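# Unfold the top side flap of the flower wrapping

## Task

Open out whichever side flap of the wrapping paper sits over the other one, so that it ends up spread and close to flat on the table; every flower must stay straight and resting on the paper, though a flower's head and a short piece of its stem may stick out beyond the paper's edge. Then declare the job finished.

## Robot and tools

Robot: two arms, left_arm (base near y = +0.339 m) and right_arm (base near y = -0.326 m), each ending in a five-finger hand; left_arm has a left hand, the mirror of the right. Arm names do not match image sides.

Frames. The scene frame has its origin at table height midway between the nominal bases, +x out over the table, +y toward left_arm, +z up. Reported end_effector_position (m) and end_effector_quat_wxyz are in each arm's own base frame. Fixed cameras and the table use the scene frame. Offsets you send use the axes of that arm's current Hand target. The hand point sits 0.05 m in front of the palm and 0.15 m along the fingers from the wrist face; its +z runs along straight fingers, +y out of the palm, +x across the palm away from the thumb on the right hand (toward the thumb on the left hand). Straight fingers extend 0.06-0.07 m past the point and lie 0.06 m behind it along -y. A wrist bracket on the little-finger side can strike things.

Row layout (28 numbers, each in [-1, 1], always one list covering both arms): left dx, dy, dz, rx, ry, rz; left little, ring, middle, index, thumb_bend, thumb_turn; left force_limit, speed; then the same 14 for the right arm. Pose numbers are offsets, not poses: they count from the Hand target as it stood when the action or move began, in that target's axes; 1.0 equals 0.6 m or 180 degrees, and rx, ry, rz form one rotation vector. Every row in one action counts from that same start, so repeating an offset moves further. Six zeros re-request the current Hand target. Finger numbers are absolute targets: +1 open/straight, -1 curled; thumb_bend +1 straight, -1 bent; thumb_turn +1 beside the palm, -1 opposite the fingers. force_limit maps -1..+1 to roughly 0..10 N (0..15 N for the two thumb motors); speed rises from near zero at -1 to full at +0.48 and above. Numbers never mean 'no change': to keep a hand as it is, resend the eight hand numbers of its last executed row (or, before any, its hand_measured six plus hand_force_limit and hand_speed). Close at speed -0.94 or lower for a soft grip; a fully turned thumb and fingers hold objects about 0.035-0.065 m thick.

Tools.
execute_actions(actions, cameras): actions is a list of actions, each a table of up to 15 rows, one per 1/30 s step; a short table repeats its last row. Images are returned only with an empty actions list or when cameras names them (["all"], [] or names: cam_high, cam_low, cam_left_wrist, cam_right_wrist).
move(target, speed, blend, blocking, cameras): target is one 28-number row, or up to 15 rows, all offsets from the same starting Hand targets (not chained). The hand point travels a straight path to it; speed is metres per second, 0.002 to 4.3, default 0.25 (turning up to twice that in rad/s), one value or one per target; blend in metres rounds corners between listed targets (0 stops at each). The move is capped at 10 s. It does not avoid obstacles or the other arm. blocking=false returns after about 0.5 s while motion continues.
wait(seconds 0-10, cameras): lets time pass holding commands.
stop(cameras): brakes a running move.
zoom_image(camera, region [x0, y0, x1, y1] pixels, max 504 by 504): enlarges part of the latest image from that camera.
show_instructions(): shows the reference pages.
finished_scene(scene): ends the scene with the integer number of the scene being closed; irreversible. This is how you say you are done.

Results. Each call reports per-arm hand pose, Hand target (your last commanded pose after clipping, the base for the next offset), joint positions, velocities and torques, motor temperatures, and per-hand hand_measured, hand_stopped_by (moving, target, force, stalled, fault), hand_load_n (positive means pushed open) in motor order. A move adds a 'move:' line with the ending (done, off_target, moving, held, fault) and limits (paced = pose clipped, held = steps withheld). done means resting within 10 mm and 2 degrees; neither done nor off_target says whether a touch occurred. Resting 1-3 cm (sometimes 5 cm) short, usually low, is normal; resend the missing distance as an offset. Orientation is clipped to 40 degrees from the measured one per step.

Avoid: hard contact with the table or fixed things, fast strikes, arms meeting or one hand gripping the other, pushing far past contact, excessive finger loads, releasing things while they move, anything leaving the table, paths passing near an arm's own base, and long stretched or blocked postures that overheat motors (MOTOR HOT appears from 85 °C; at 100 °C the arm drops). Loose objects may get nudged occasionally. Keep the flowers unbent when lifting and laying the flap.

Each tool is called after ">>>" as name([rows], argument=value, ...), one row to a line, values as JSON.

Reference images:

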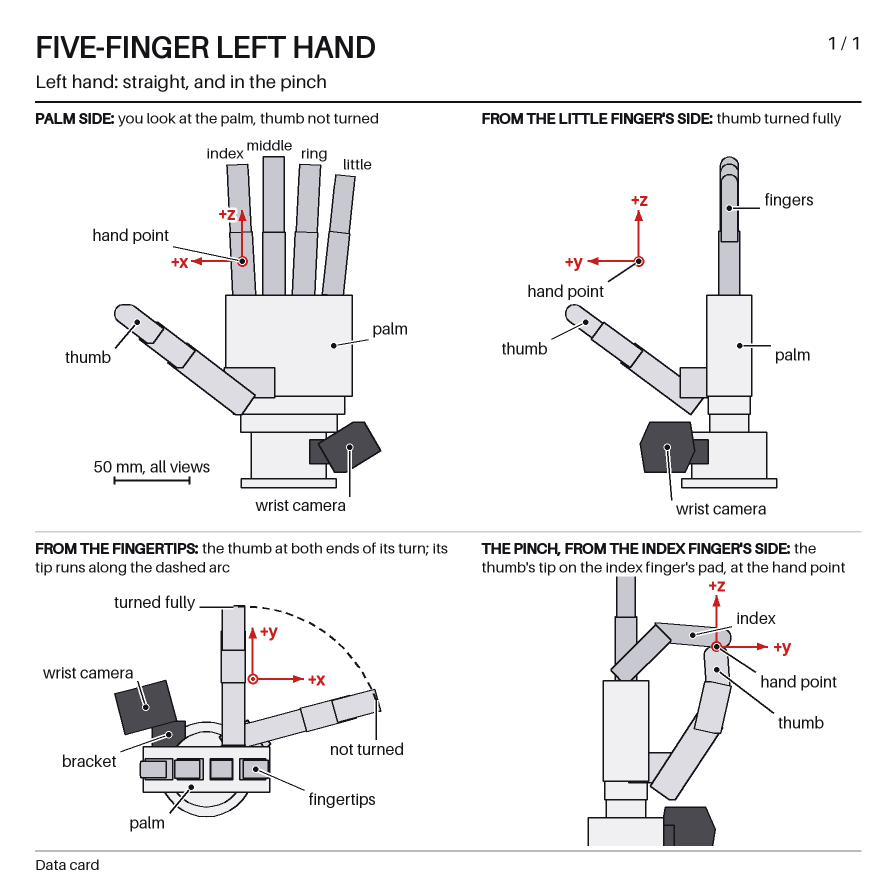

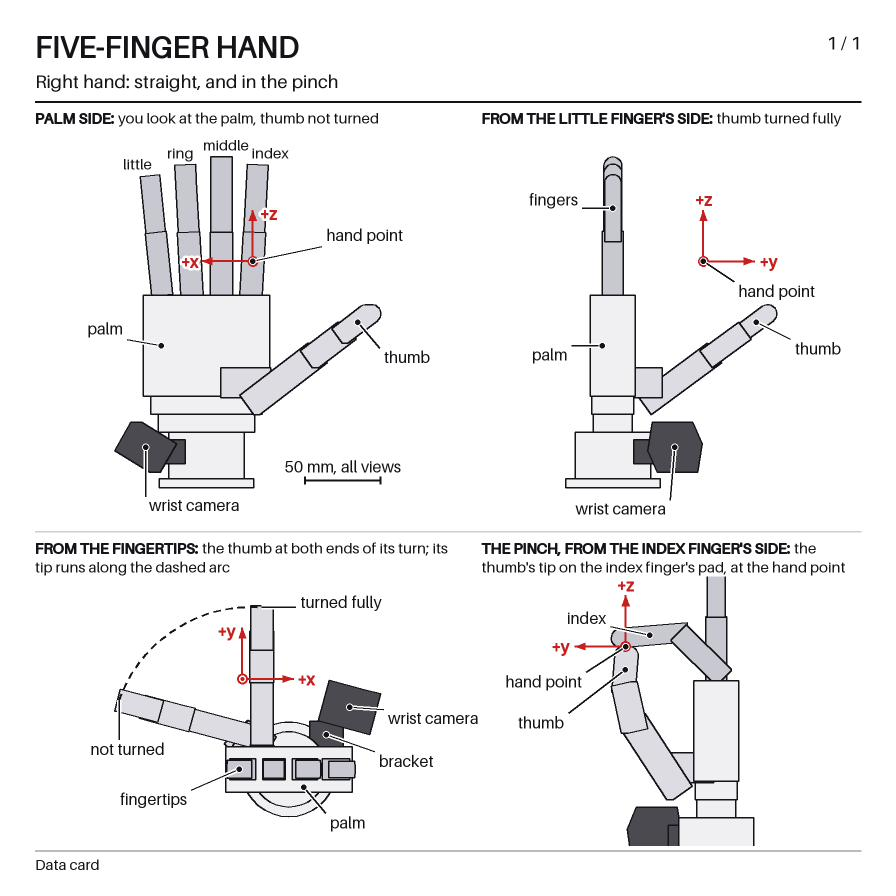

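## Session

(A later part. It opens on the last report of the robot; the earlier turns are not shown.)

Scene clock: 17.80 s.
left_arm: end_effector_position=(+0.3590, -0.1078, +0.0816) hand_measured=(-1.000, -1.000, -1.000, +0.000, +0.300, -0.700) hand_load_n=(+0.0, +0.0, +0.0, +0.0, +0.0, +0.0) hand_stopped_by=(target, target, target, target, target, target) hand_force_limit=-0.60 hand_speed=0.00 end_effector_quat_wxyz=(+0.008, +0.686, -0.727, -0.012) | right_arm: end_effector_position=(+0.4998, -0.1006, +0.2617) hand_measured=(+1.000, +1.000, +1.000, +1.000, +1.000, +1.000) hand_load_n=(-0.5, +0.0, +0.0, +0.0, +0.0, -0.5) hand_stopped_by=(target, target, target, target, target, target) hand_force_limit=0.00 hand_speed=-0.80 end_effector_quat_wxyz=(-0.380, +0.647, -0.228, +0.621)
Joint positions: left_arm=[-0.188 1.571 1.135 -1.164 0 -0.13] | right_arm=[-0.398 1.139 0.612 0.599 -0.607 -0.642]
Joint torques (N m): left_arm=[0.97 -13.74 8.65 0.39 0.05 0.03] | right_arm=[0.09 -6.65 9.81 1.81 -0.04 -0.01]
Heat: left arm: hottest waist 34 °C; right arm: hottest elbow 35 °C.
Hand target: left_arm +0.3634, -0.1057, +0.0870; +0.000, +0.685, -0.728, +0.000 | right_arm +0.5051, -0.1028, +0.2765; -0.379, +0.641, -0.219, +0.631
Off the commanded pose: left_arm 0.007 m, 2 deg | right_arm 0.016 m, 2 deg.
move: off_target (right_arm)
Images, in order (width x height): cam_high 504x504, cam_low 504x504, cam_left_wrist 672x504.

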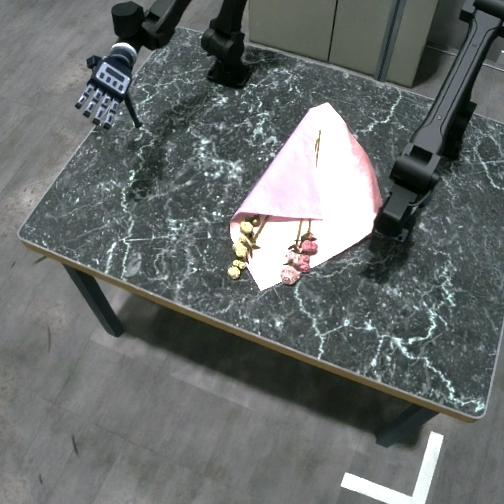

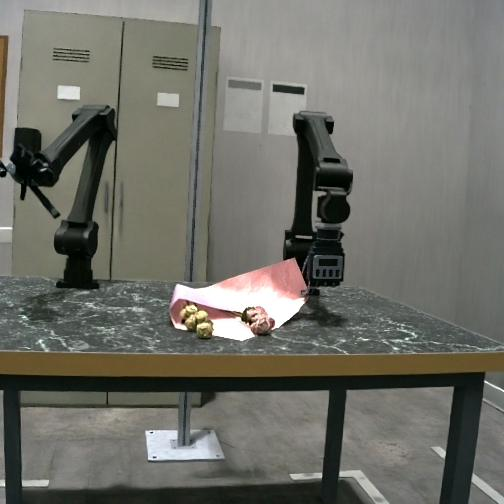

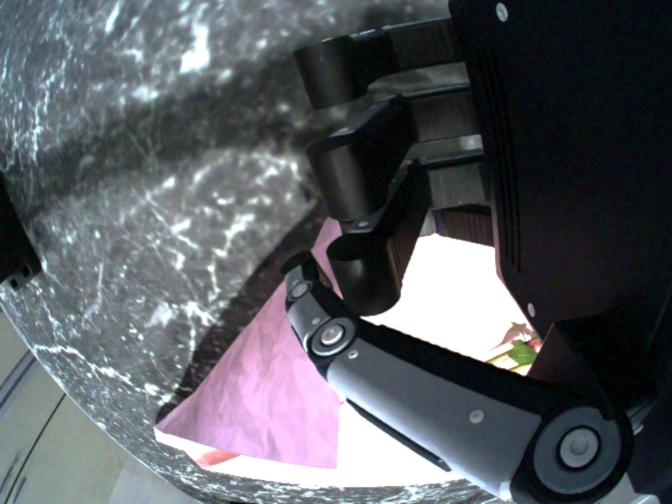

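>>> zoom_image(camera="cam_high", region=[215, 200, 335, 300])

>>> zoom_image(camera="cam_low", region=[160, 270, 260, 350])

Scaled by 4.200 from the camera's 504x504 image, which has a finer 720x720 frame.

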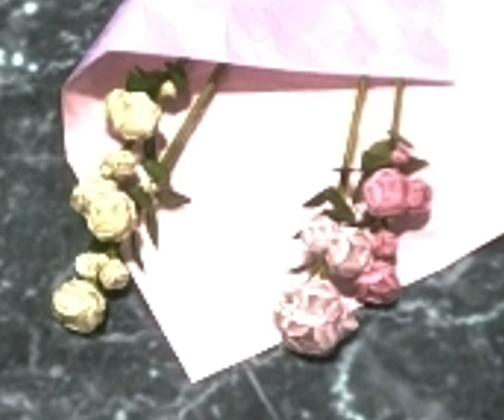

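Scaled by 5.040 from the camera's 504x504 image, which has a finer 720x720 frame.

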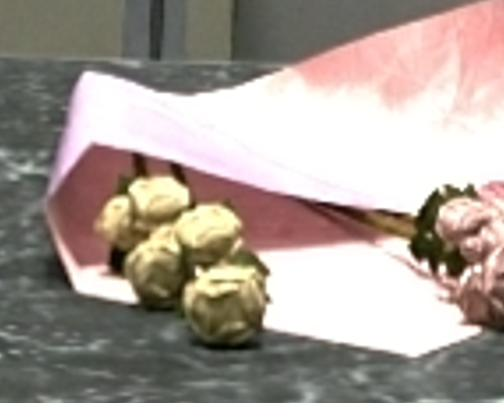

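>>> move([
  [0,-0.0833,0,0,0,0,-1,-1,-1,0,0.3,-0.7,-0.6,0.0,0,0,0,0,0,0,1,1,1,1,1,1,0,-0.8],
  [0,-0.0833,-0.18,0,0,0,-1,-1,-1,0,0.3,-0.7,-0.6,0.0,0,0,0,0,0,0,1,1,1,1,1,1,0,-0.8],
], cameras=["cam_low","cam_left_wrist","cam_high"], speed=[0.12,0.2], blend=[0.01,0])

>>> zoom_image(camera="cam_low", region=[170, 210, 340, 350])

>>> zoom_image(camera="cam_high", region=[200, 100, 400, 300])

Scene clock: 20.40 s.
left_arm: end_effector_position=(+0.3999, -0.1101, +0.1794) hand_measured=(-1.000, -1.000, -1.000, +0.000, +0.300, -0.700) hand_load_n=(+0.0, +0.0, +0.0, +0.0, +0.0, +0.0) hand_stopped_by=(target, target, target, target, target, target) hand_force_limit=-0.60 hand_speed=0.00 end_effector_quat_wxyz=(+0.011, +0.685, -0.728, -0.015) | right_arm: end_effector_position=(+0.4998, -0.1006, +0.2617) hand_measured=(+1.000, +1.000, +1.000, +1.000, +1.000, +1.000) hand_load_n=(+0.0, +0.0, +0.0, +0.0, +0.0, -0.5) hand_stopped_by=(target, target, target, target, target, target) hand_force_limit=0.00 hand_speed=-0.80 end_effector_quat_wxyz=(-0.380, +0.647, -0.228, +0.621)
Joint positions: left_arm=[-0.177 1.603 1.441 -1.445 0 -0.117] | right_arm=[-0.398 1.139 0.612 0.599 -0.607 -0.642]
Joint torques (N m): left_arm=[0.97 -13.63 13.56 -0.49 0.05 0.03] | right_arm=[0.15 -6.65 9.83 1.83 -0.04 -0.01]
Heat: left arm: hottest waist 34 °C; right arm: hottest elbow 36 °C.
Hand target: left_arm +0.4134, -0.1088, +0.1950; +0.000, +0.685, -0.728, +0.000 | right_arm +0.5051, -0.1028, +0.2765; -0.379, +0.641, -0.219, +0.631
Off the commanded pose: left_arm 0.021 m, 2 deg | right_arm 0.016 m, 2 deg.
move: off_target (left_arm, right_arm)
Images, in order (width x height): cam_high 504x504, cam_low 504x504, cam_left_wrist 672x504.

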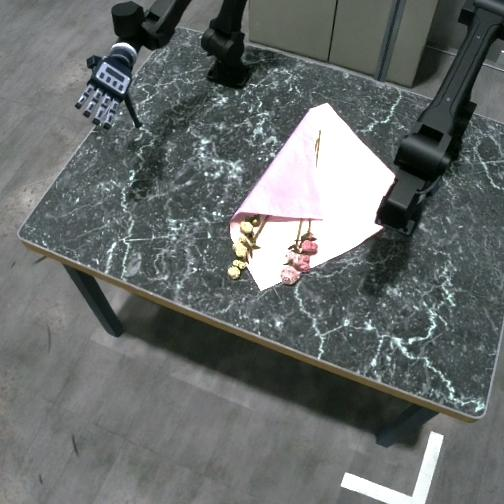

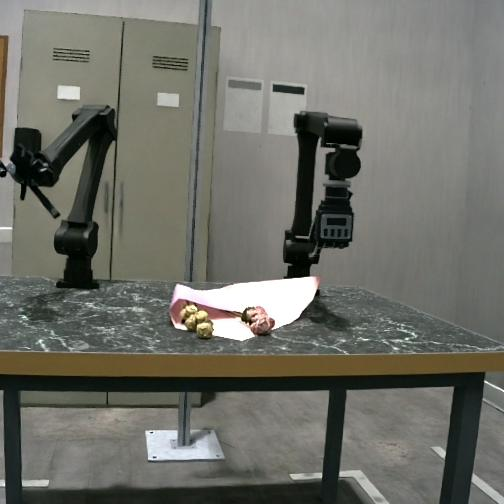

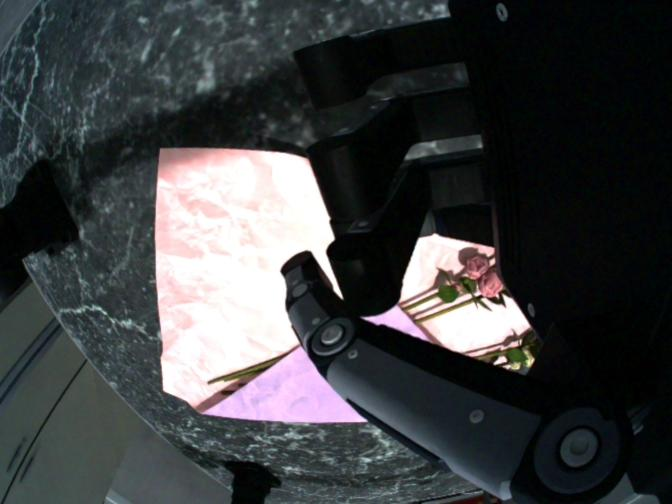

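Scaled by 2.965 from the camera's 504x504 image, which has a finer 720x720 frame.

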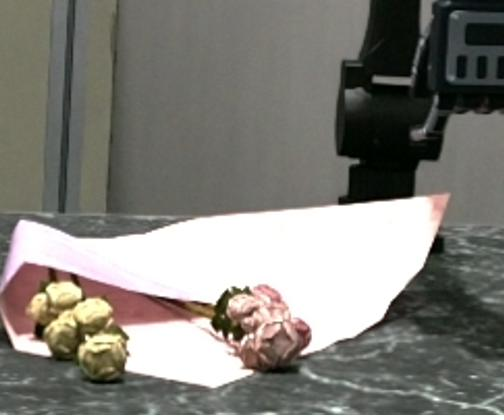

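Scaled by 2.520 from the camera's 504x504 image, which has a finer 720x720 frame.

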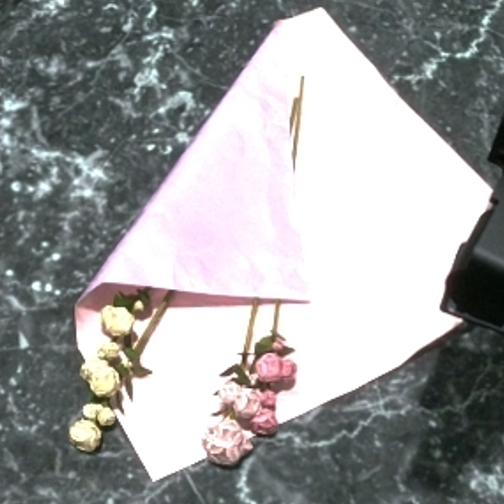

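>>> move([
  [0.0736,0.175,0.075,0,0,0.3056,-1,-1,-1,-1,0.9,0.9,-0.2,0.0,0,0,0,0,0,0,1,1,1,1,1,1,0,-0.8],
  [0.0736,0.175,0.25,0,0,0.3056,-1,-1,-1,-1,0.9,0.9,-0.2,0.0,0,0,0,0,0,0,1,1,1,1,1,1,0,-0.8],
], cameras=["cam_low","cam_left_wrist","cam_high"], speed=[0.25,0.12])

>>> zoom_image(camera="cam_low", region=[170, 210, 340, 350])

>>> zoom_image(camera="cam_high", region=[220, 90, 420, 290])

Scene clock: 25.73 s.
left_arm: end_effector_position=(+0.3029, -0.1433, +0.0472) hand_measured=(-1.000, -1.000, -1.000, -1.000, +0.900, +0.900) hand_load_n=(+0.0, +0.0, +0.0, +0.0, +0.0, +0.0) hand_stopped_by=(target, target, target, target, target, target) hand_force_limit=-0.20 hand_speed=0.00 end_effector_quat_wxyz=(-0.003, -0.278, +0.961, +0.003) | right_arm: end_effector_position=(+0.4998, -0.1006, +0.2617) hand_measured=(+1.000, +1.000, +1.000, +1.000, +1.000, +1.000) hand_load_n=(+0.0, +0.0, +0.0, +0.0, +0.0, +0.0) hand_stopped_by=(target, target, target, target, target, target) hand_force_limit=0.00 hand_speed=-0.80 end_effector_quat_wxyz=(-0.380, +0.647, -0.228, +0.621)
Joint positions: left_arm=[-0.457 1.537 0.997 -1.038 -0.001 0.551] | right_arm=[-0.398 1.139 0.612 0.599 -0.607 -0.642]
Joint torques (N m): left_arm=[0.03 -10.64 8.43 0.49 0.05 0.02] | right_arm=[0.09 -6.71 9.83 1.81 -0.04 -0.01]
Heat: left arm: hottest waist 34 °C; right arm: hottest elbow 37 °C.
Hand target: left_arm +0.3058, -0.1464, +0.0450; +0.000, -0.271, +0.963, +0.000 | right_arm +0.5051, -0.1028, +0.2765; -0.379, +0.641, -0.219, +0.631
Off the commanded pose: left_arm 0.005 m, 1 deg | right_arm 0.016 m, 2 deg.
move: off_target (right_arm)
Images, in order (width x height): cam_high 504x504, cam_low 504x504, cam_left_wrist 672x504.

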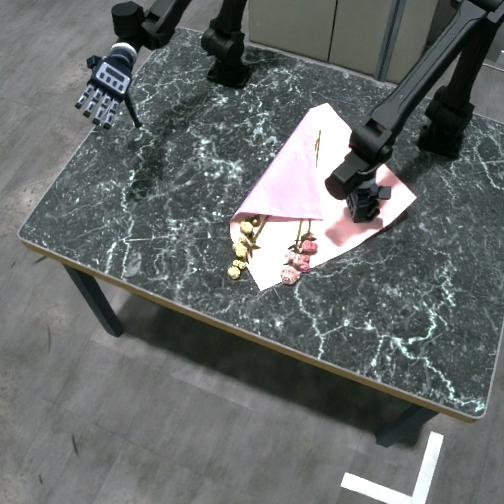

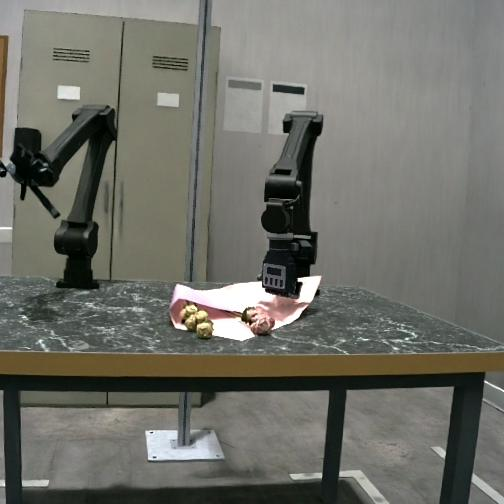

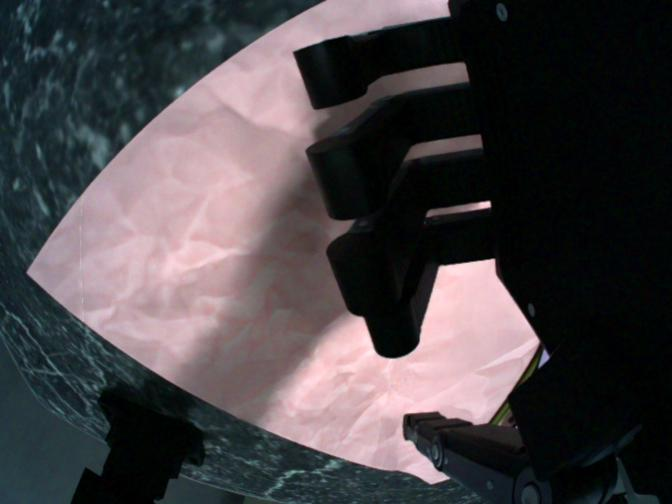

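Scaled by 2.965 from the camera's 504x504 image, which has a finer 720x720 frame.

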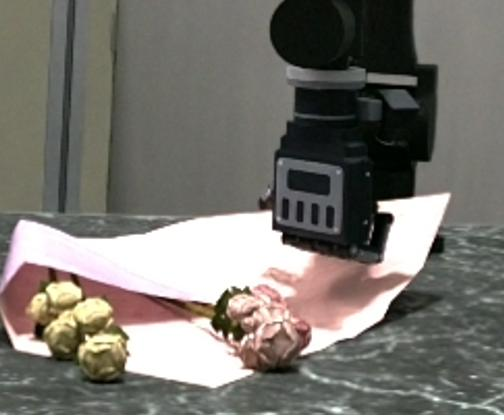

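Scaled by 2.520 from the camera's 504x504 image, which has a finer 720x720 frame.

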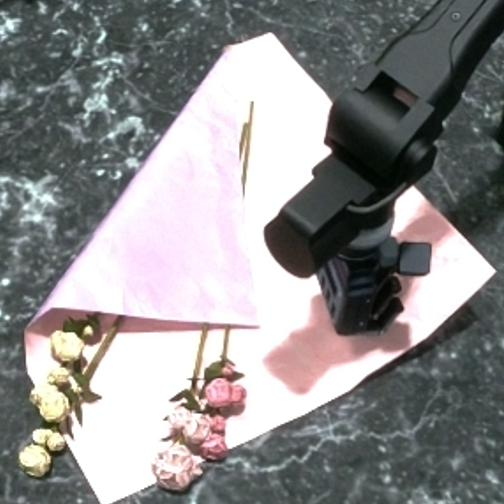

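>>> move([
  [0,0.06,0.015,0,0,0,-1,-1,-1,-1,0.9,0.9,-0.2,0.0,0,0,0,0,0,0,1,1,1,1,1,1,0,-0.8],
  [0,0.08,0.06,0,0,0,-1,-1,-1,-1,0.9,0.9,-0.2,0.0,0,0,0,0,0,0,1,1,1,1,1,1,0,-0.8],
], cameras=["cam_low","cam_left_wrist","cam_high"], speed=[0.12,0.07], blend=[0.01,0])

>>> zoom_image(camera="cam_low", region=[170, 210, 340, 350])

>>> zoom_image(camera="cam_high", region=[220, 90, 420, 290])

Scene clock: 27.30 s.
left_arm: end_effector_position=(+0.2768, -0.1071, +0.0105) hand_measured=(-1.000, -1.000, -1.000, -1.000, +0.900, +0.900) hand_load_n=(+0.5, +0.0, +0.0, +0.0, +0.0, +0.0) hand_stopped_by=(target, target, target, target, target, target) hand_force_limit=-0.20 hand_speed=0.00 end_effector_quat_wxyz=(-0.004, -0.272, +0.962, +0.003) | right_arm: end_effector_position=(+0.4998, -0.1006, +0.2617) hand_measured=(+1.000, +1.000, +1.000, +1.000, +1.000, +1.000) hand_load_n=(+0.0, +0.0, +0.0, +0.0, +0.0, +0.0) hand_stopped_by=(target, target, target, target, target, target) hand_force_limit=0.00 hand_speed=-0.80 end_effector_quat_wxyz=(-0.380, +0.647, -0.228, +0.621)
Joint positions: left_arm=[-0.401 1.505 0.843 -0.918 -0.001 0.62] | right_arm=[-0.398 1.139 0.612 0.599 -0.607 -0.642]
Joint torques (N m): left_arm=[1.08 -9.88 7.54 0.38 0.04 0] | right_arm=[0.09 -6.71 9.81 1.83 -0.04 -0.01]
Heat: left arm: hottest waist 34 °C; right arm: hottest elbow 37 °C.
Hand target: left_arm +0.2808, -0.1055, +0.0090; +0.000, -0.271, +0.962, +0.000 | right_arm +0.5051, -0.1028, +0.2765; -0.379, +0.641, -0.219, +0.631
Off the commanded pose: left_arm 0.005 m, 1 deg | right_arm 0.016 m, 2 deg.
move: off_target (right_arm)
Images, in order (width x height): cam_high 504x504, cam_low 504x504, cam_left_wrist 672x504.

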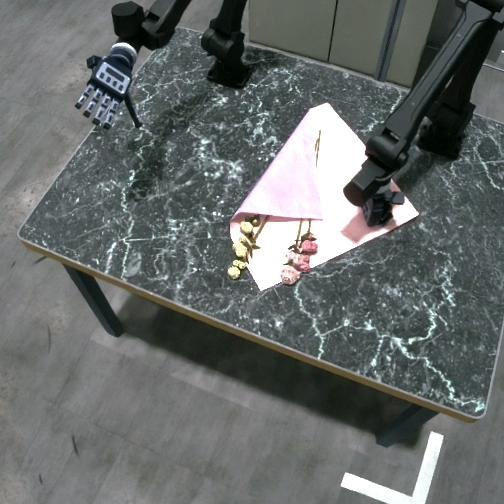

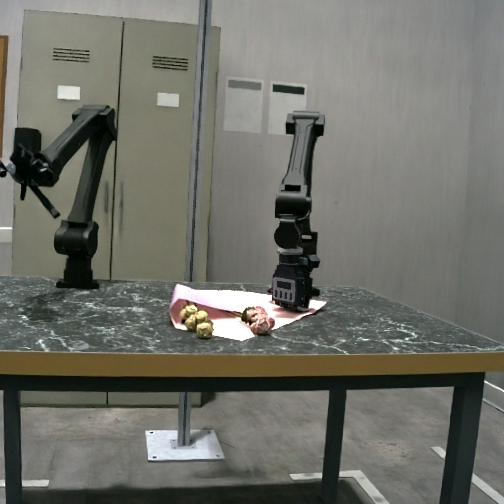

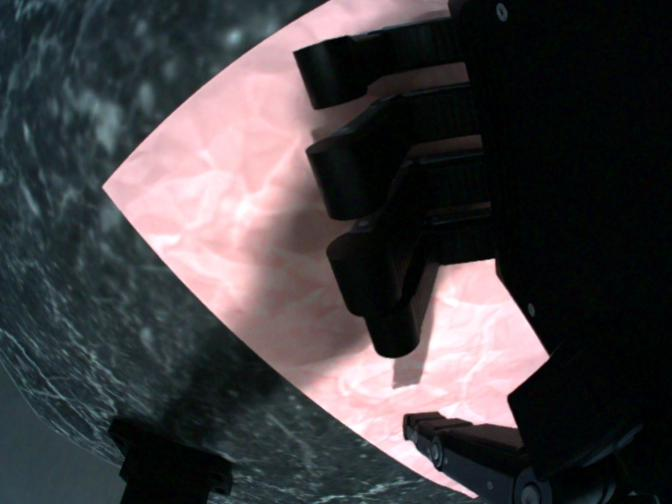

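Scaled by 2.965 from the camera's 504x504 image, which has a finer 720x720 frame.

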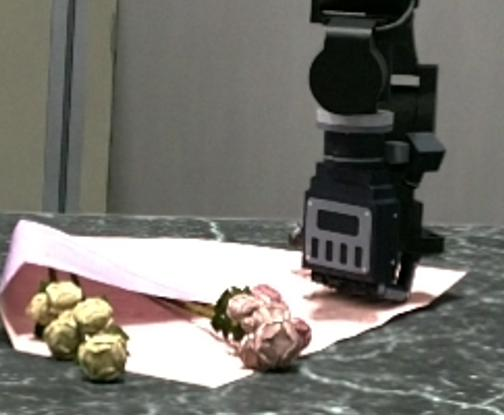

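Scaled by 2.520 from the camera's 504x504 image, which has a finer 720x720 frame.

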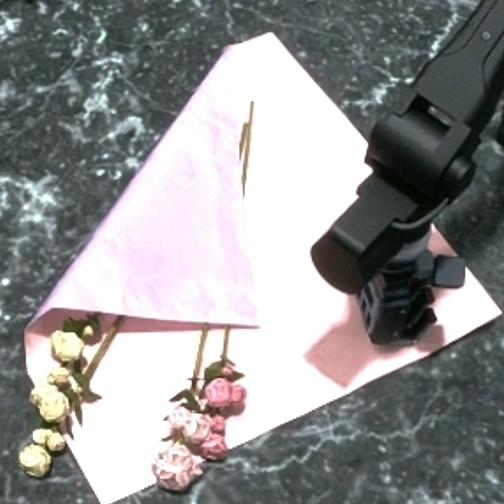

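>>> move([
  [0,0,-0.06,0,0,0,-1,-1,-1,-1,0.9,0.9,-0.2,0.0,0,0,0,0,0,0,1,1,1,1,1,1,0,-0.8],
  [0.0606,-0.0899,-0.05,0,0,0,-1,-1,-1,-1,0.9,0.9,-0.2,0.0,0,0,0,0,0,0,1,1,1,1,1,1,0,-0.8],
  [0.0606,-0.0899,0.012,0,0,0,-1,-1,-1,-1,0.9,0.9,-0.2,0.0,0,0,0,0,0,0,1,1,1,1,1,1,0,-0.8],
], cameras=["cam_low","cam_left_wrist","cam_high"], speed=[0.15,0.15,0.07], blend=[0.015,0.01,0])

>>> zoom_image(camera="cam_low", region=[170, 210, 340, 350])

>>> zoom_image(camera="cam_high", region=[220, 90, 420, 290])

Scene clock: 29.40 s.
left_arm: end_effector_position=(+0.2736, -0.1653, +0.0059) hand_measured=(-1.000, -1.000, -1.000, -1.000, +0.900, +0.900) hand_load_n=(-1.5, +0.0, +0.0, +0.0, +0.0, +0.0) hand_stopped_by=(target, target, target, target, target, target) hand_force_limit=-0.20 hand_speed=0.00 end_effector_quat_wxyz=(-0.005, -0.271, +0.963, +0.004) | right_arm: end_effector_position=(+0.4998, -0.1006, +0.2617) hand_measured=(+1.000, +1.000, +1.000, +1.000, +1.000, +1.000) hand_load_n=(+0.0, +0.0, +0.0, +0.0, +0.5, +0.0) hand_stopped_by=(target, target, target, target, target, target) hand_force_limit=0.00 hand_speed=-0.80 end_effector_quat_wxyz=(-0.380, +0.647, -0.228, +0.621)
Joint positions: left_arm=[-0.542 1.571 0.906 -0.917 0.002 0.48] | right_arm=[-0.398 1.139 0.612 0.599 -0.607 -0.642]
Joint torques (N m): left_arm=[0.03 -9.88 7.99 0.77 -0.03 -0.12] | right_arm=[0.15 -6.65 9.8 1.8 -0.04 -0.01]
Heat: left arm: hottest waist 34 °C; right arm: hottest elbow 37 °C.
Hand target: left_arm +0.2780, -0.1705, +0.0019; +0.000, -0.271, +0.963, +0.000 | right_arm +0.5051, -0.1028, +0.2765; -0.379, +0.641, -0.219, +0.631
Off the commanded pose: left_arm 0.008 m, 1 deg | right_arm 0.016 m, 2 deg.
move: off_target (right_arm)
Images, in order (width x height): cam_high 504x504, cam_low 504x504, cam_left_wrist 672x504.

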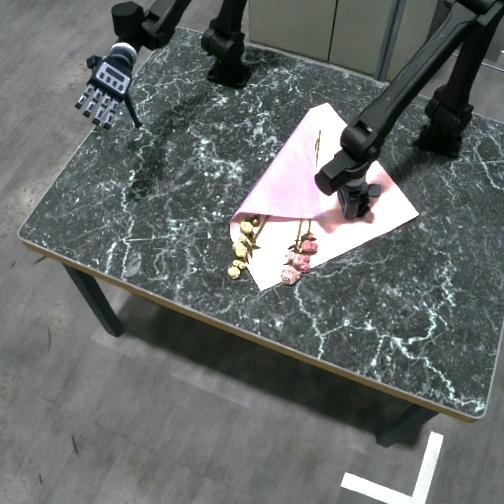

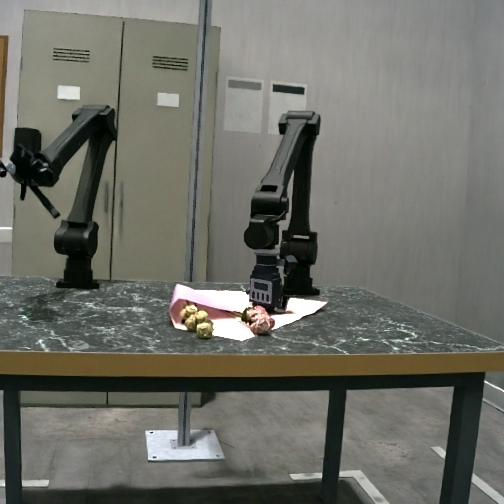

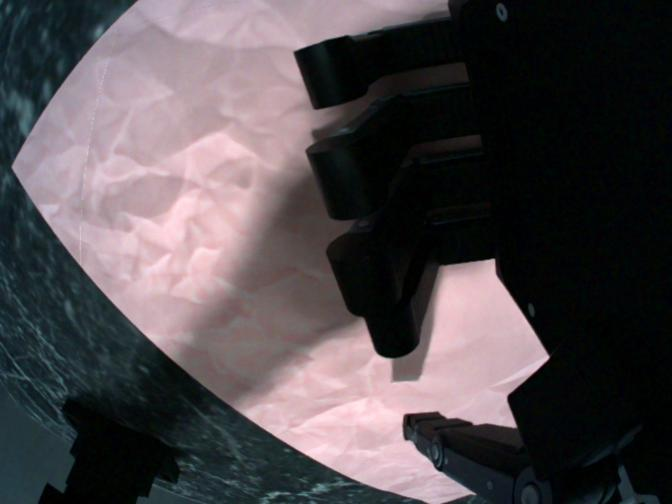

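Scaled by 2.965 from the camera's 504x504 image, which has a finer 720x720 frame.

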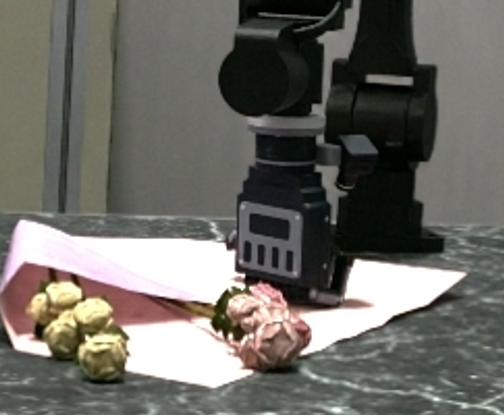

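Scaled by 2.520 from the camera's 504x504 image, which has a finer 720x720 frame.

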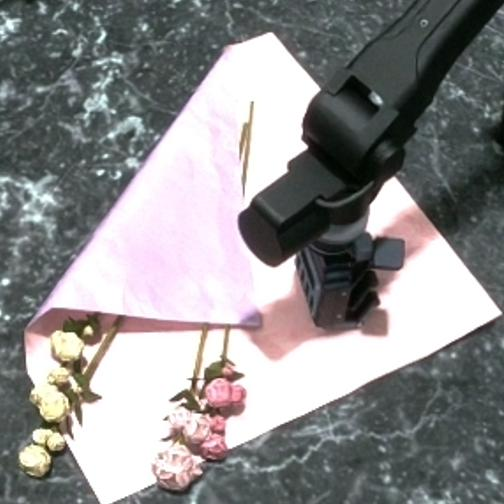

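>>> move([
  [0,0,0.02,0,0,0,-1,-1,-1,-1,0.9,0.9,-0.2,0.0,0,0,0,0,0,0,1,1,1,1,1,1,0,-0.8],
  [0.0372,-0.0553,0.02,0,0,0,-1,-1,-1,-1,0.9,0.9,-0.2,0.0,0,0,0,0,0,0,1,1,1,1,1,1,0,-0.8],
], cameras=["cam_low","cam_high"], speed=0.08, blend=[0.005,0])

>>> zoom_image(camera="cam_low", region=[150, 210, 320, 350])

>>> zoom_image(camera="cam_high", region=[220, 90, 420, 290])

Scene clock: 31.03 s.
left_arm: end_effector_position=(+0.2746, -0.1972, +0.0045) hand_measured=(-1.000, -1.000, -1.000, -1.000, +0.900, +0.900) hand_load_n=(+0.0, +0.0, +0.0, -5.5, +0.0, +0.0) hand_stopped_by=(target, target, target, target, target, target) hand_force_limit=-0.20 hand_speed=0.00 end_effector_quat_wxyz=(+0.007, -0.268, +0.963, +0.000) | right_arm: end_effector_position=(+0.4998, -0.1006, +0.2617) hand_measured=(+1.000, +1.000, +1.000, +1.000, +1.000, +1.000) hand_load_n=(+0.0, +0.0, +0.0, +0.0, +0.0, -0.5) hand_stopped_by=(target, target, target, target, target, target) hand_force_limit=0.00 hand_speed=-0.80 end_effector_quat_wxyz=(-0.380, +0.647, -0.228, +0.621)
Joint positions: left_arm=[-0.616 1.601 0.943 -0.904 -0.011 0.412] | right_arm=[-0.398 1.139 0.612 0.599 -0.607 -0.642]
Joint torques (N m): left_arm=[-0.85 -7.12 8.88 1.14 0.48 -0.31] | right_arm=[0.15 -6.65 9.83 1.81 -0.04 -0.01]
Heat: left arm: hottest waist 34 °C; right arm: hottest elbow 37 °C.
Hand target: left_arm +0.2762, -0.2105, -0.0102; +0.000, -0.271, +0.962, +0.000 | right_arm +0.5051, -0.1028, +0.2765; -0.379, +0.641, -0.219, +0.631
Off the commanded pose: left_arm 0.020 m, 1 deg | right_arm 0.016 m, 2 deg.
move: off_target (left_arm, right_arm)
Images, in order (width x height): cam_high 504x504, cam_low 504x504.

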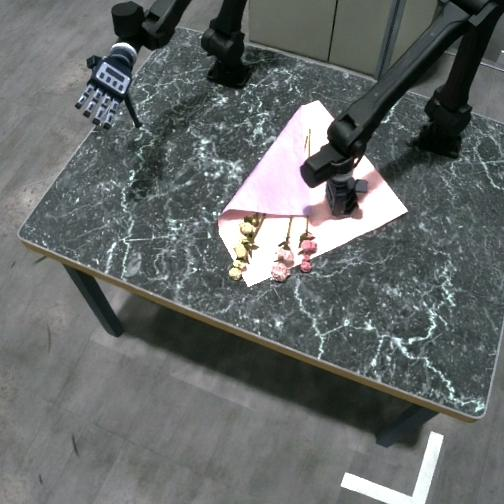

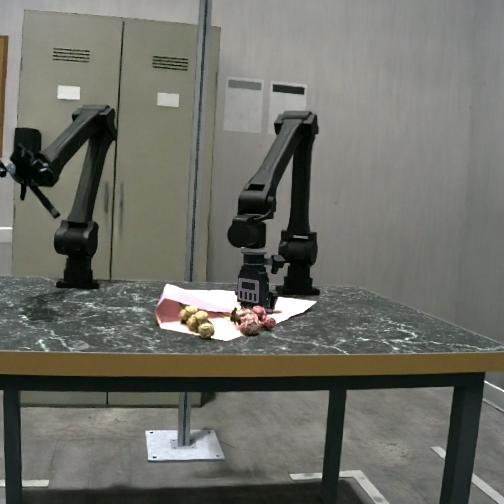

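Scaled by 2.965 from the camera's 504x504 image, which has a finer 720x720 frame.

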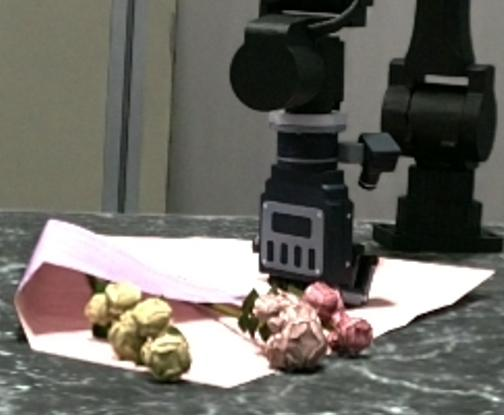

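Scaled by 2.520 from the camera's 504x504 image, which has a finer 720x720 frame.

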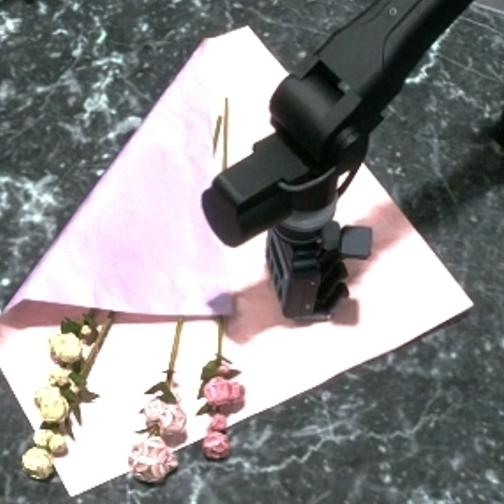

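>>> move([
  [0,0,-0.05,0,0,0,-1,-1,-1,-1,0.9,0.9,-0.2,0.0,0,0,0,0,0,0,1,1,1,1,1,1,0,-0.8],
  [-0.1,0.15,-0.25,0,0,0,-1,-1,-1,-1,0.9,0.9,-0.2,0.0,0,0,0,0,0,0,1,1,1,1,1,1,0,-0.8],
], cameras=["cam_low","cam_high","cam_left_wrist"], speed=[0.1,0.25], blend=[0.01,0])

>>> zoom_image(camera="cam_low", region=[150, 230, 340, 350])

>>> zoom_image(camera="cam_high", region=[210, 90, 410, 290])

Scene clock: 33.07 s.
left_arm: end_effector_position=(+0.2649, -0.0986, +0.1242) hand_measured=(-1.000, -1.000, -1.000, -1.000, +0.900, +0.900) hand_load_n=(+0.0, +0.0, +0.0, +0.5, +0.0, +0.0) hand_stopped_by=(target, target, target, target, target, target) hand_force_limit=-0.20 hand_speed=0.00 end_effector_quat_wxyz=(-0.015, -0.272, +0.962, +0.014) | right_arm: end_effector_position=(+0.4998, -0.1006, +0.2617) hand_measured=(+1.000, +1.000, +1.000, +1.000, +1.000, +1.000) hand_load_n=(+0.0, +0.0, +0.0, -0.5, +0.0, +0.0) hand_stopped_by=(target, target, target, target, target, target) hand_force_limit=0.00 hand_speed=-0.80 end_effector_quat_wxyz=(-0.380, +0.647, -0.228, +0.621)
Joint positions: left_arm=[-0.393 1.334 1 -1.277 -0.003 0.627] | right_arm=[-0.398 1.139 0.612 0.599 -0.607 -0.642]
Joint torques (N m): left_arm=[0.97 -9.17 13.09 -0.5 0.11 0.07] | right_arm=[0.09 -6.71 9.81 1.81 -0.04 -0.01]
Heat: left arm: hottest waist 34 °C; right arm: hottest elbow 37 °C.
Hand target: left_arm +0.2804, -0.1024, +0.1399; +0.000, -0.271, +0.963, +0.000 | right_arm +0.5051, -0.1028, +0.2765; -0.379, +0.641, -0.219, +0.631
Off the commanded pose: left_arm 0.022 m, 2 deg | right_arm 0.016 m, 2 deg.
move: off_target (left_arm, right_arm)
Images, in order (width x height): cam_high 504x504, cam_low 504x504, cam_left_wrist 672x504.

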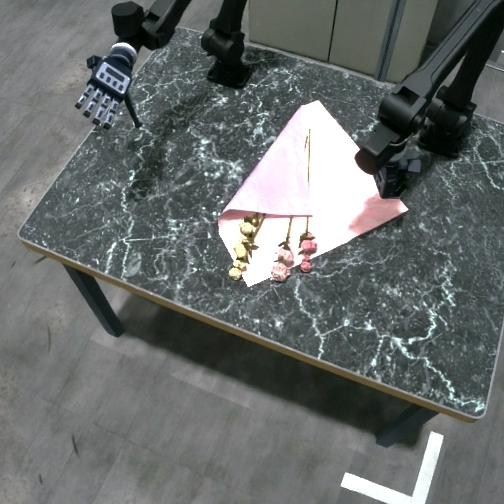

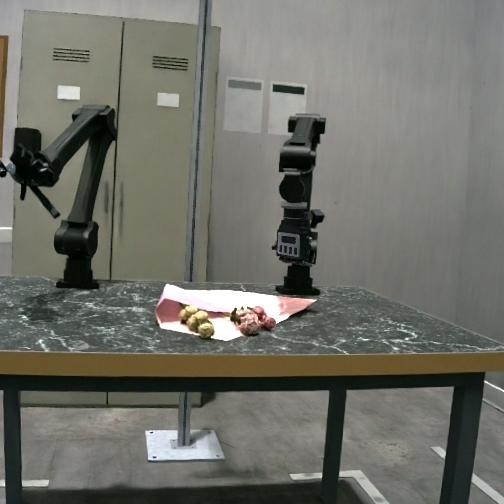

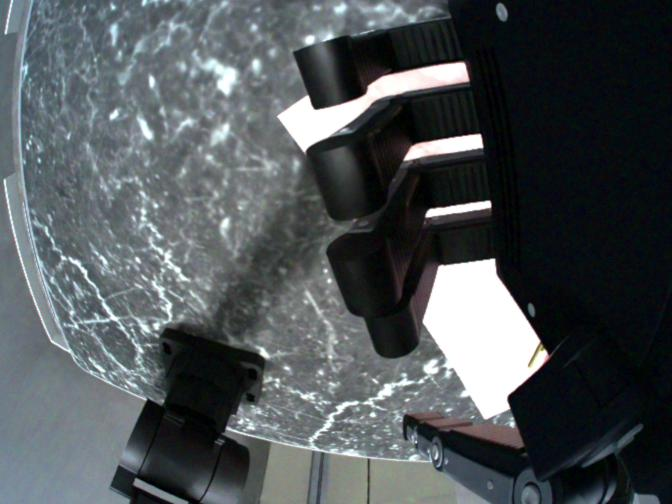

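Scaled by 2.653 from the camera's 504x504 image, which has a finer 720x720 frame.

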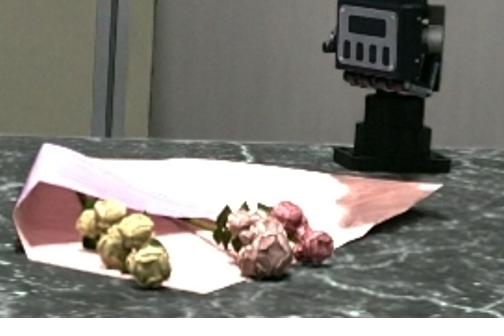

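Scaled by 2.520 from the camera's 504x504 image, which has a finer 720x720 frame.

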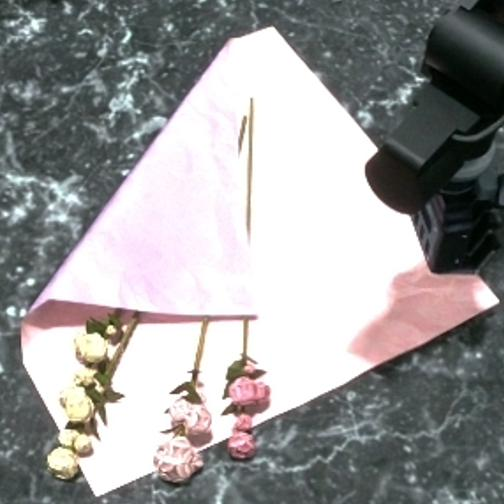

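>>> zoom_image(camera="cam_low", region=[240, 270, 330, 340])

>>> zoom_image(camera="cam_high", region=[320, 160, 420, 260])

Scaled by 5.600 from the camera's 504x504 image, which has a finer 720x720 frame.

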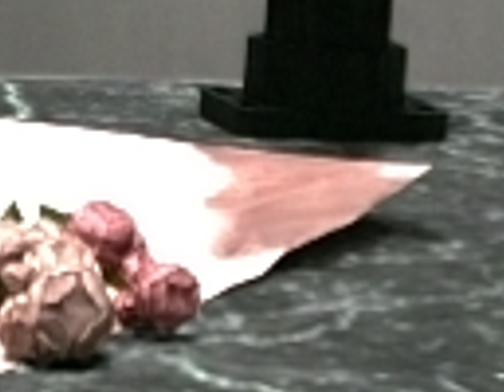

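Scaled by 5.040 from the camera's 504x504 image, which has a finer 720x720 frame.

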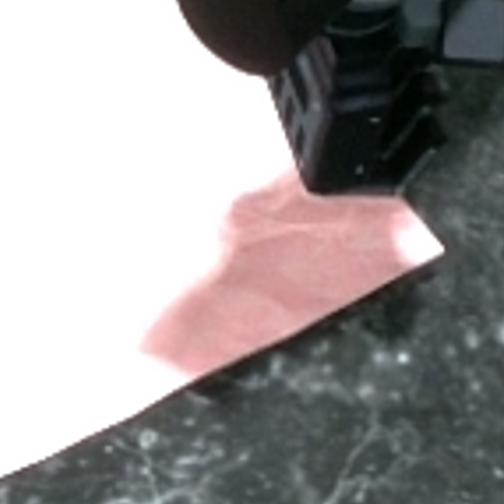

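>>> move([
  [0.0508,-0.1244,0.16,0,0,0,-1,-1,-1,-1,0.9,0.9,-0.2,0.0,0,0,0,0,0,0,1,1,1,1,1,1,0,-0.8],
  [0.0508,-0.1244,0.243,0,0,0,-1,-1,-1,-1,0.9,0.9,-0.2,0.0,0,0,0,0,0,0,1,1,1,1,1,1,0,-0.8],
], cameras=["cam_low","cam_high"], speed=[0.2,0.07], blend=[0.01,0])

>>> zoom_image(camera="cam_low", region=[230, 260, 330, 340])

>>> zoom_image(camera="cam_high", region=[210, 90, 410, 290])

Scene clock: 35.70 s.
left_arm: end_effector_position=(+0.2926, -0.1785, +0.0052) hand_measured=(-1.000, -1.000, -1.000, -1.000, +0.900, +0.900) hand_load_n=(-1.0, -0.5, +0.0, -1.5, +0.0, +0.0) hand_stopped_by=(target, target, target, target, target, target) hand_force_limit=-0.20 hand_speed=0.00 end_effector_quat_wxyz=(-0.001, -0.270, +0.963, +0.000) | right_arm: end_effector_position=(+0.4998, -0.1006, +0.2617) hand_measured=(+1.000, +1.000, +1.000, +1.000, +1.000, +1.000) hand_load_n=(+0.0, +0.0, +0.0, +0.0, +0.0, +0.0) hand_stopped_by=(target, target, target, target, target, target) hand_force_limit=0.00 hand_speed=-0.80 end_effector_quat_wxyz=(-0.380, +0.647, -0.228, +0.621)
Joint positions: left_arm=[-0.547 1.618 0.964 -0.919 0 0.476] | right_arm=[-0.398 1.139 0.612 0.599 -0.607 -0.642]
Joint torques (N m): left_arm=[0.03 -9.88 7.02 1.25 0.03 -0.14] | right_arm=[0.09 -6.65 9.83 1.81 -0.04 -0.01]
Motor temperatures (°C): left_arm=[34 33 34 31 29 30] | right_arm=[31 30 38 29 29 28]
Heat: left arm: hottest waist 34 °C; right arm: hottest elbow 38 °C.
Hand target: left_arm +0.2933, -0.1819, -0.0060; +0.000, -0.271, +0.962, +0.000 | right_arm +0.5051, -0.1028, +0.2765; -0.379, +0.641, -0.219, +0.631
Off the commanded pose: left_arm 0.012 m, 0 deg | right_arm 0.016 m, 2 deg.
move: off_target (left_arm, right_arm)
Images, in order (width x height): cam_high 504x504, cam_low 504x504.

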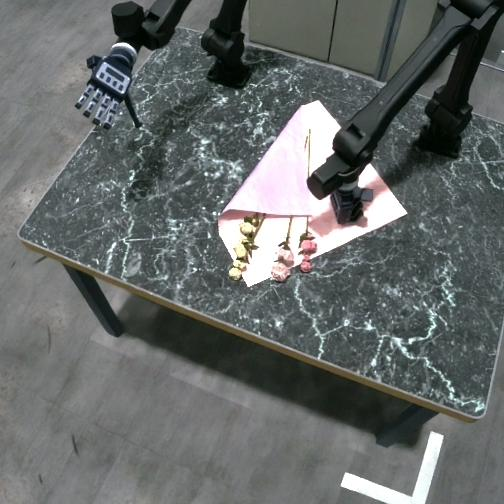

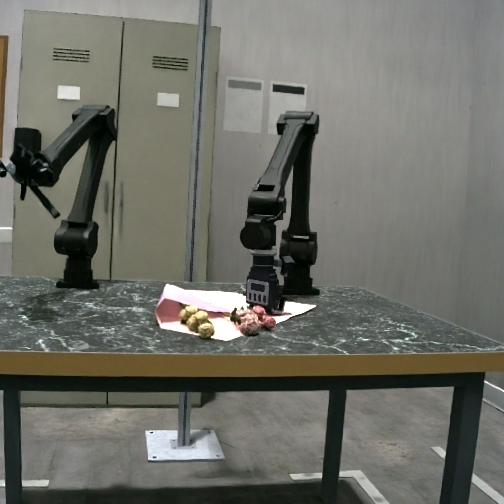

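Scaled by 5.040 from the camera's 504x504 image, which has a finer 720x720 frame.

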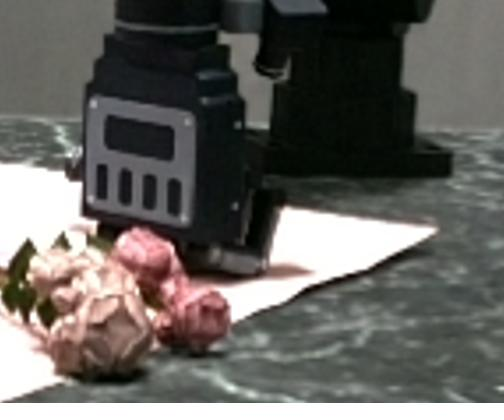

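Scaled by 2.520 from the camera's 504x504 image, which has a finer 720x720 frame.

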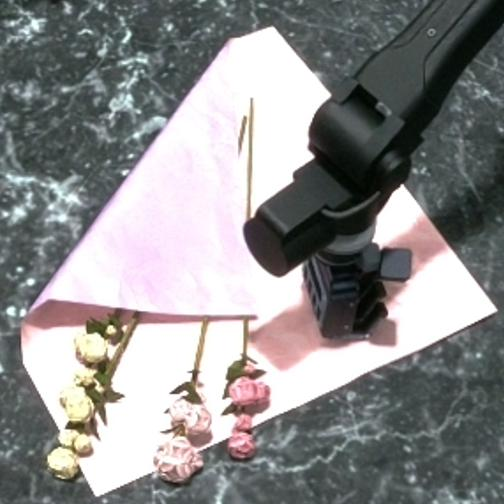

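>>> move([
  [0,0.01,-0.055,0,0,0,-1,-1,-1,-1,0.9,0.9,-0.2,0.0,0,0,0,0,0,0,1,1,1,1,1,1,0,-0.8],
  [0,0.1,-0.055,0,0,0,-1,-1,-1,-1,0.9,0.9,-0.2,0.0,0,0,0,0,0,0,1,1,1,1,1,1,0,-0.8],
  [0,0.1,-0.005,0,0,0,-1,-1,-1,-1,0.9,0.9,-0.2,0.0,0,0,0,0,0,0,1,1,1,1,1,1,0,-0.8],
  [0,0.1,-0.12,0,0,0,-1,-1,-1,-1,0.9,0.9,-0.2,0.0,0,0,0,0,0,0,1,1,1,1,1,1,0,-0.8],
  [-0.1,0.25,-0.25,0,0,0,-1,-1,-1,-1,0.9,0.9,-0.2,0.0,0,0,0,0,0,0,1,1,1,1,1,1,0,-0.8],
], cameras=["cam_low","cam_high"], speed=[0.15,0.15,0.08,0.15,0.3], blend=[0.01,0.01,0,0.02,0])

>>> zoom_image(camera="cam_low", region=[230, 260, 330, 340])

>>> zoom_image(camera="cam_high", region=[210, 90, 410, 290])

Scene clock: 39.23 s.
left_arm: end_effector_position=(+0.2498, -0.0221, +0.1282) hand_measured=(-1.000, -1.000, -1.000, -1.000, +0.900, +0.900) hand_load_n=(+0.0, +0.0, +0.0, +0.0, +0.0, +0.0) hand_stopped_by=(target, target, target, target, target, target) hand_force_limit=-0.20 hand_speed=0.00 end_effector_quat_wxyz=(-0.017, -0.271, +0.962, +0.010) | right_arm: end_effector_position=(+0.4998, -0.1006, +0.2617) hand_measured=(+1.000, +1.000, +1.000, +1.000, +1.000, +1.000) hand_load_n=(+0.0, +0.0, +0.0, +0.0, +0.0, +0.0) hand_stopped_by=(target, target, target, target, target, target) hand_force_limit=0.00 hand_speed=-0.80 end_effector_quat_wxyz=(-0.380, +0.647, -0.228, +0.621)
Joint positions: left_arm=[-0.185 1.231 0.921 -1.3 -0.003 0.837] | right_arm=[-0.398 1.139 0.612 0.599 -0.607 -0.642]
Joint torques (N m): left_arm=[1.08 -7.53 13.35 -0.49 0.11 0.02] | right_arm=[0.09 -6.71 9.81 1.83 -0.04 -0.01]
Heat: left arm: hottest waist 34 °C; right arm: hottest elbow 38 °C.
Hand target: left_arm +0.2662, -0.0226, +0.1440; +0.000, -0.271, +0.963, +0.000 | right_arm +0.5051, -0.1028, +0.2765; -0.379, +0.641, -0.219, +0.631
Off the commanded pose: left_arm 0.023 m, 2 deg | right_arm 0.016 m, 2 deg.
move: off_target (left_arm, right_arm)
Images, in order (width x height): cam_high 504x504, cam_low 504x504.

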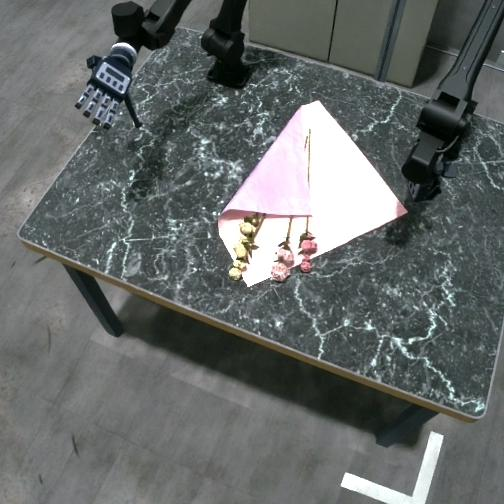

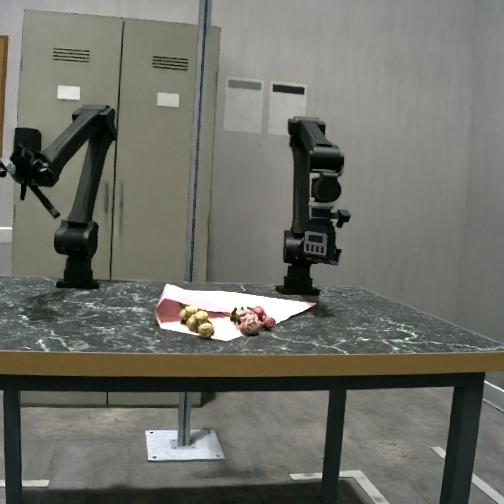

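Scaled by 5.040 from the camera's 504x504 image, which has a finer 720x720 frame.

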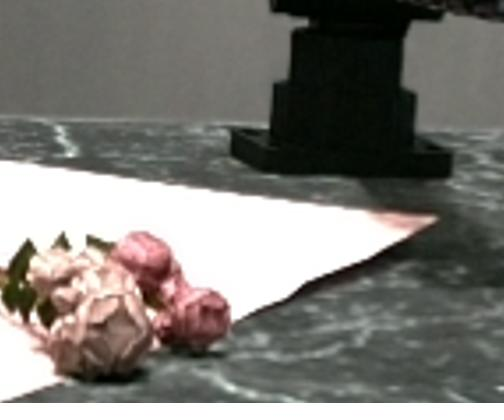

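Scaled by 2.520 from the camera's 504x504 image, which has a finer 720x720 frame.

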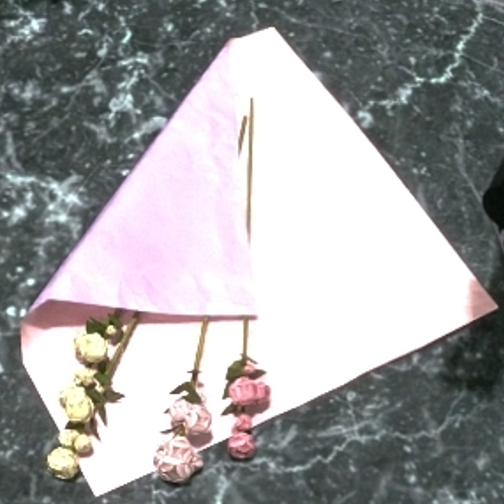

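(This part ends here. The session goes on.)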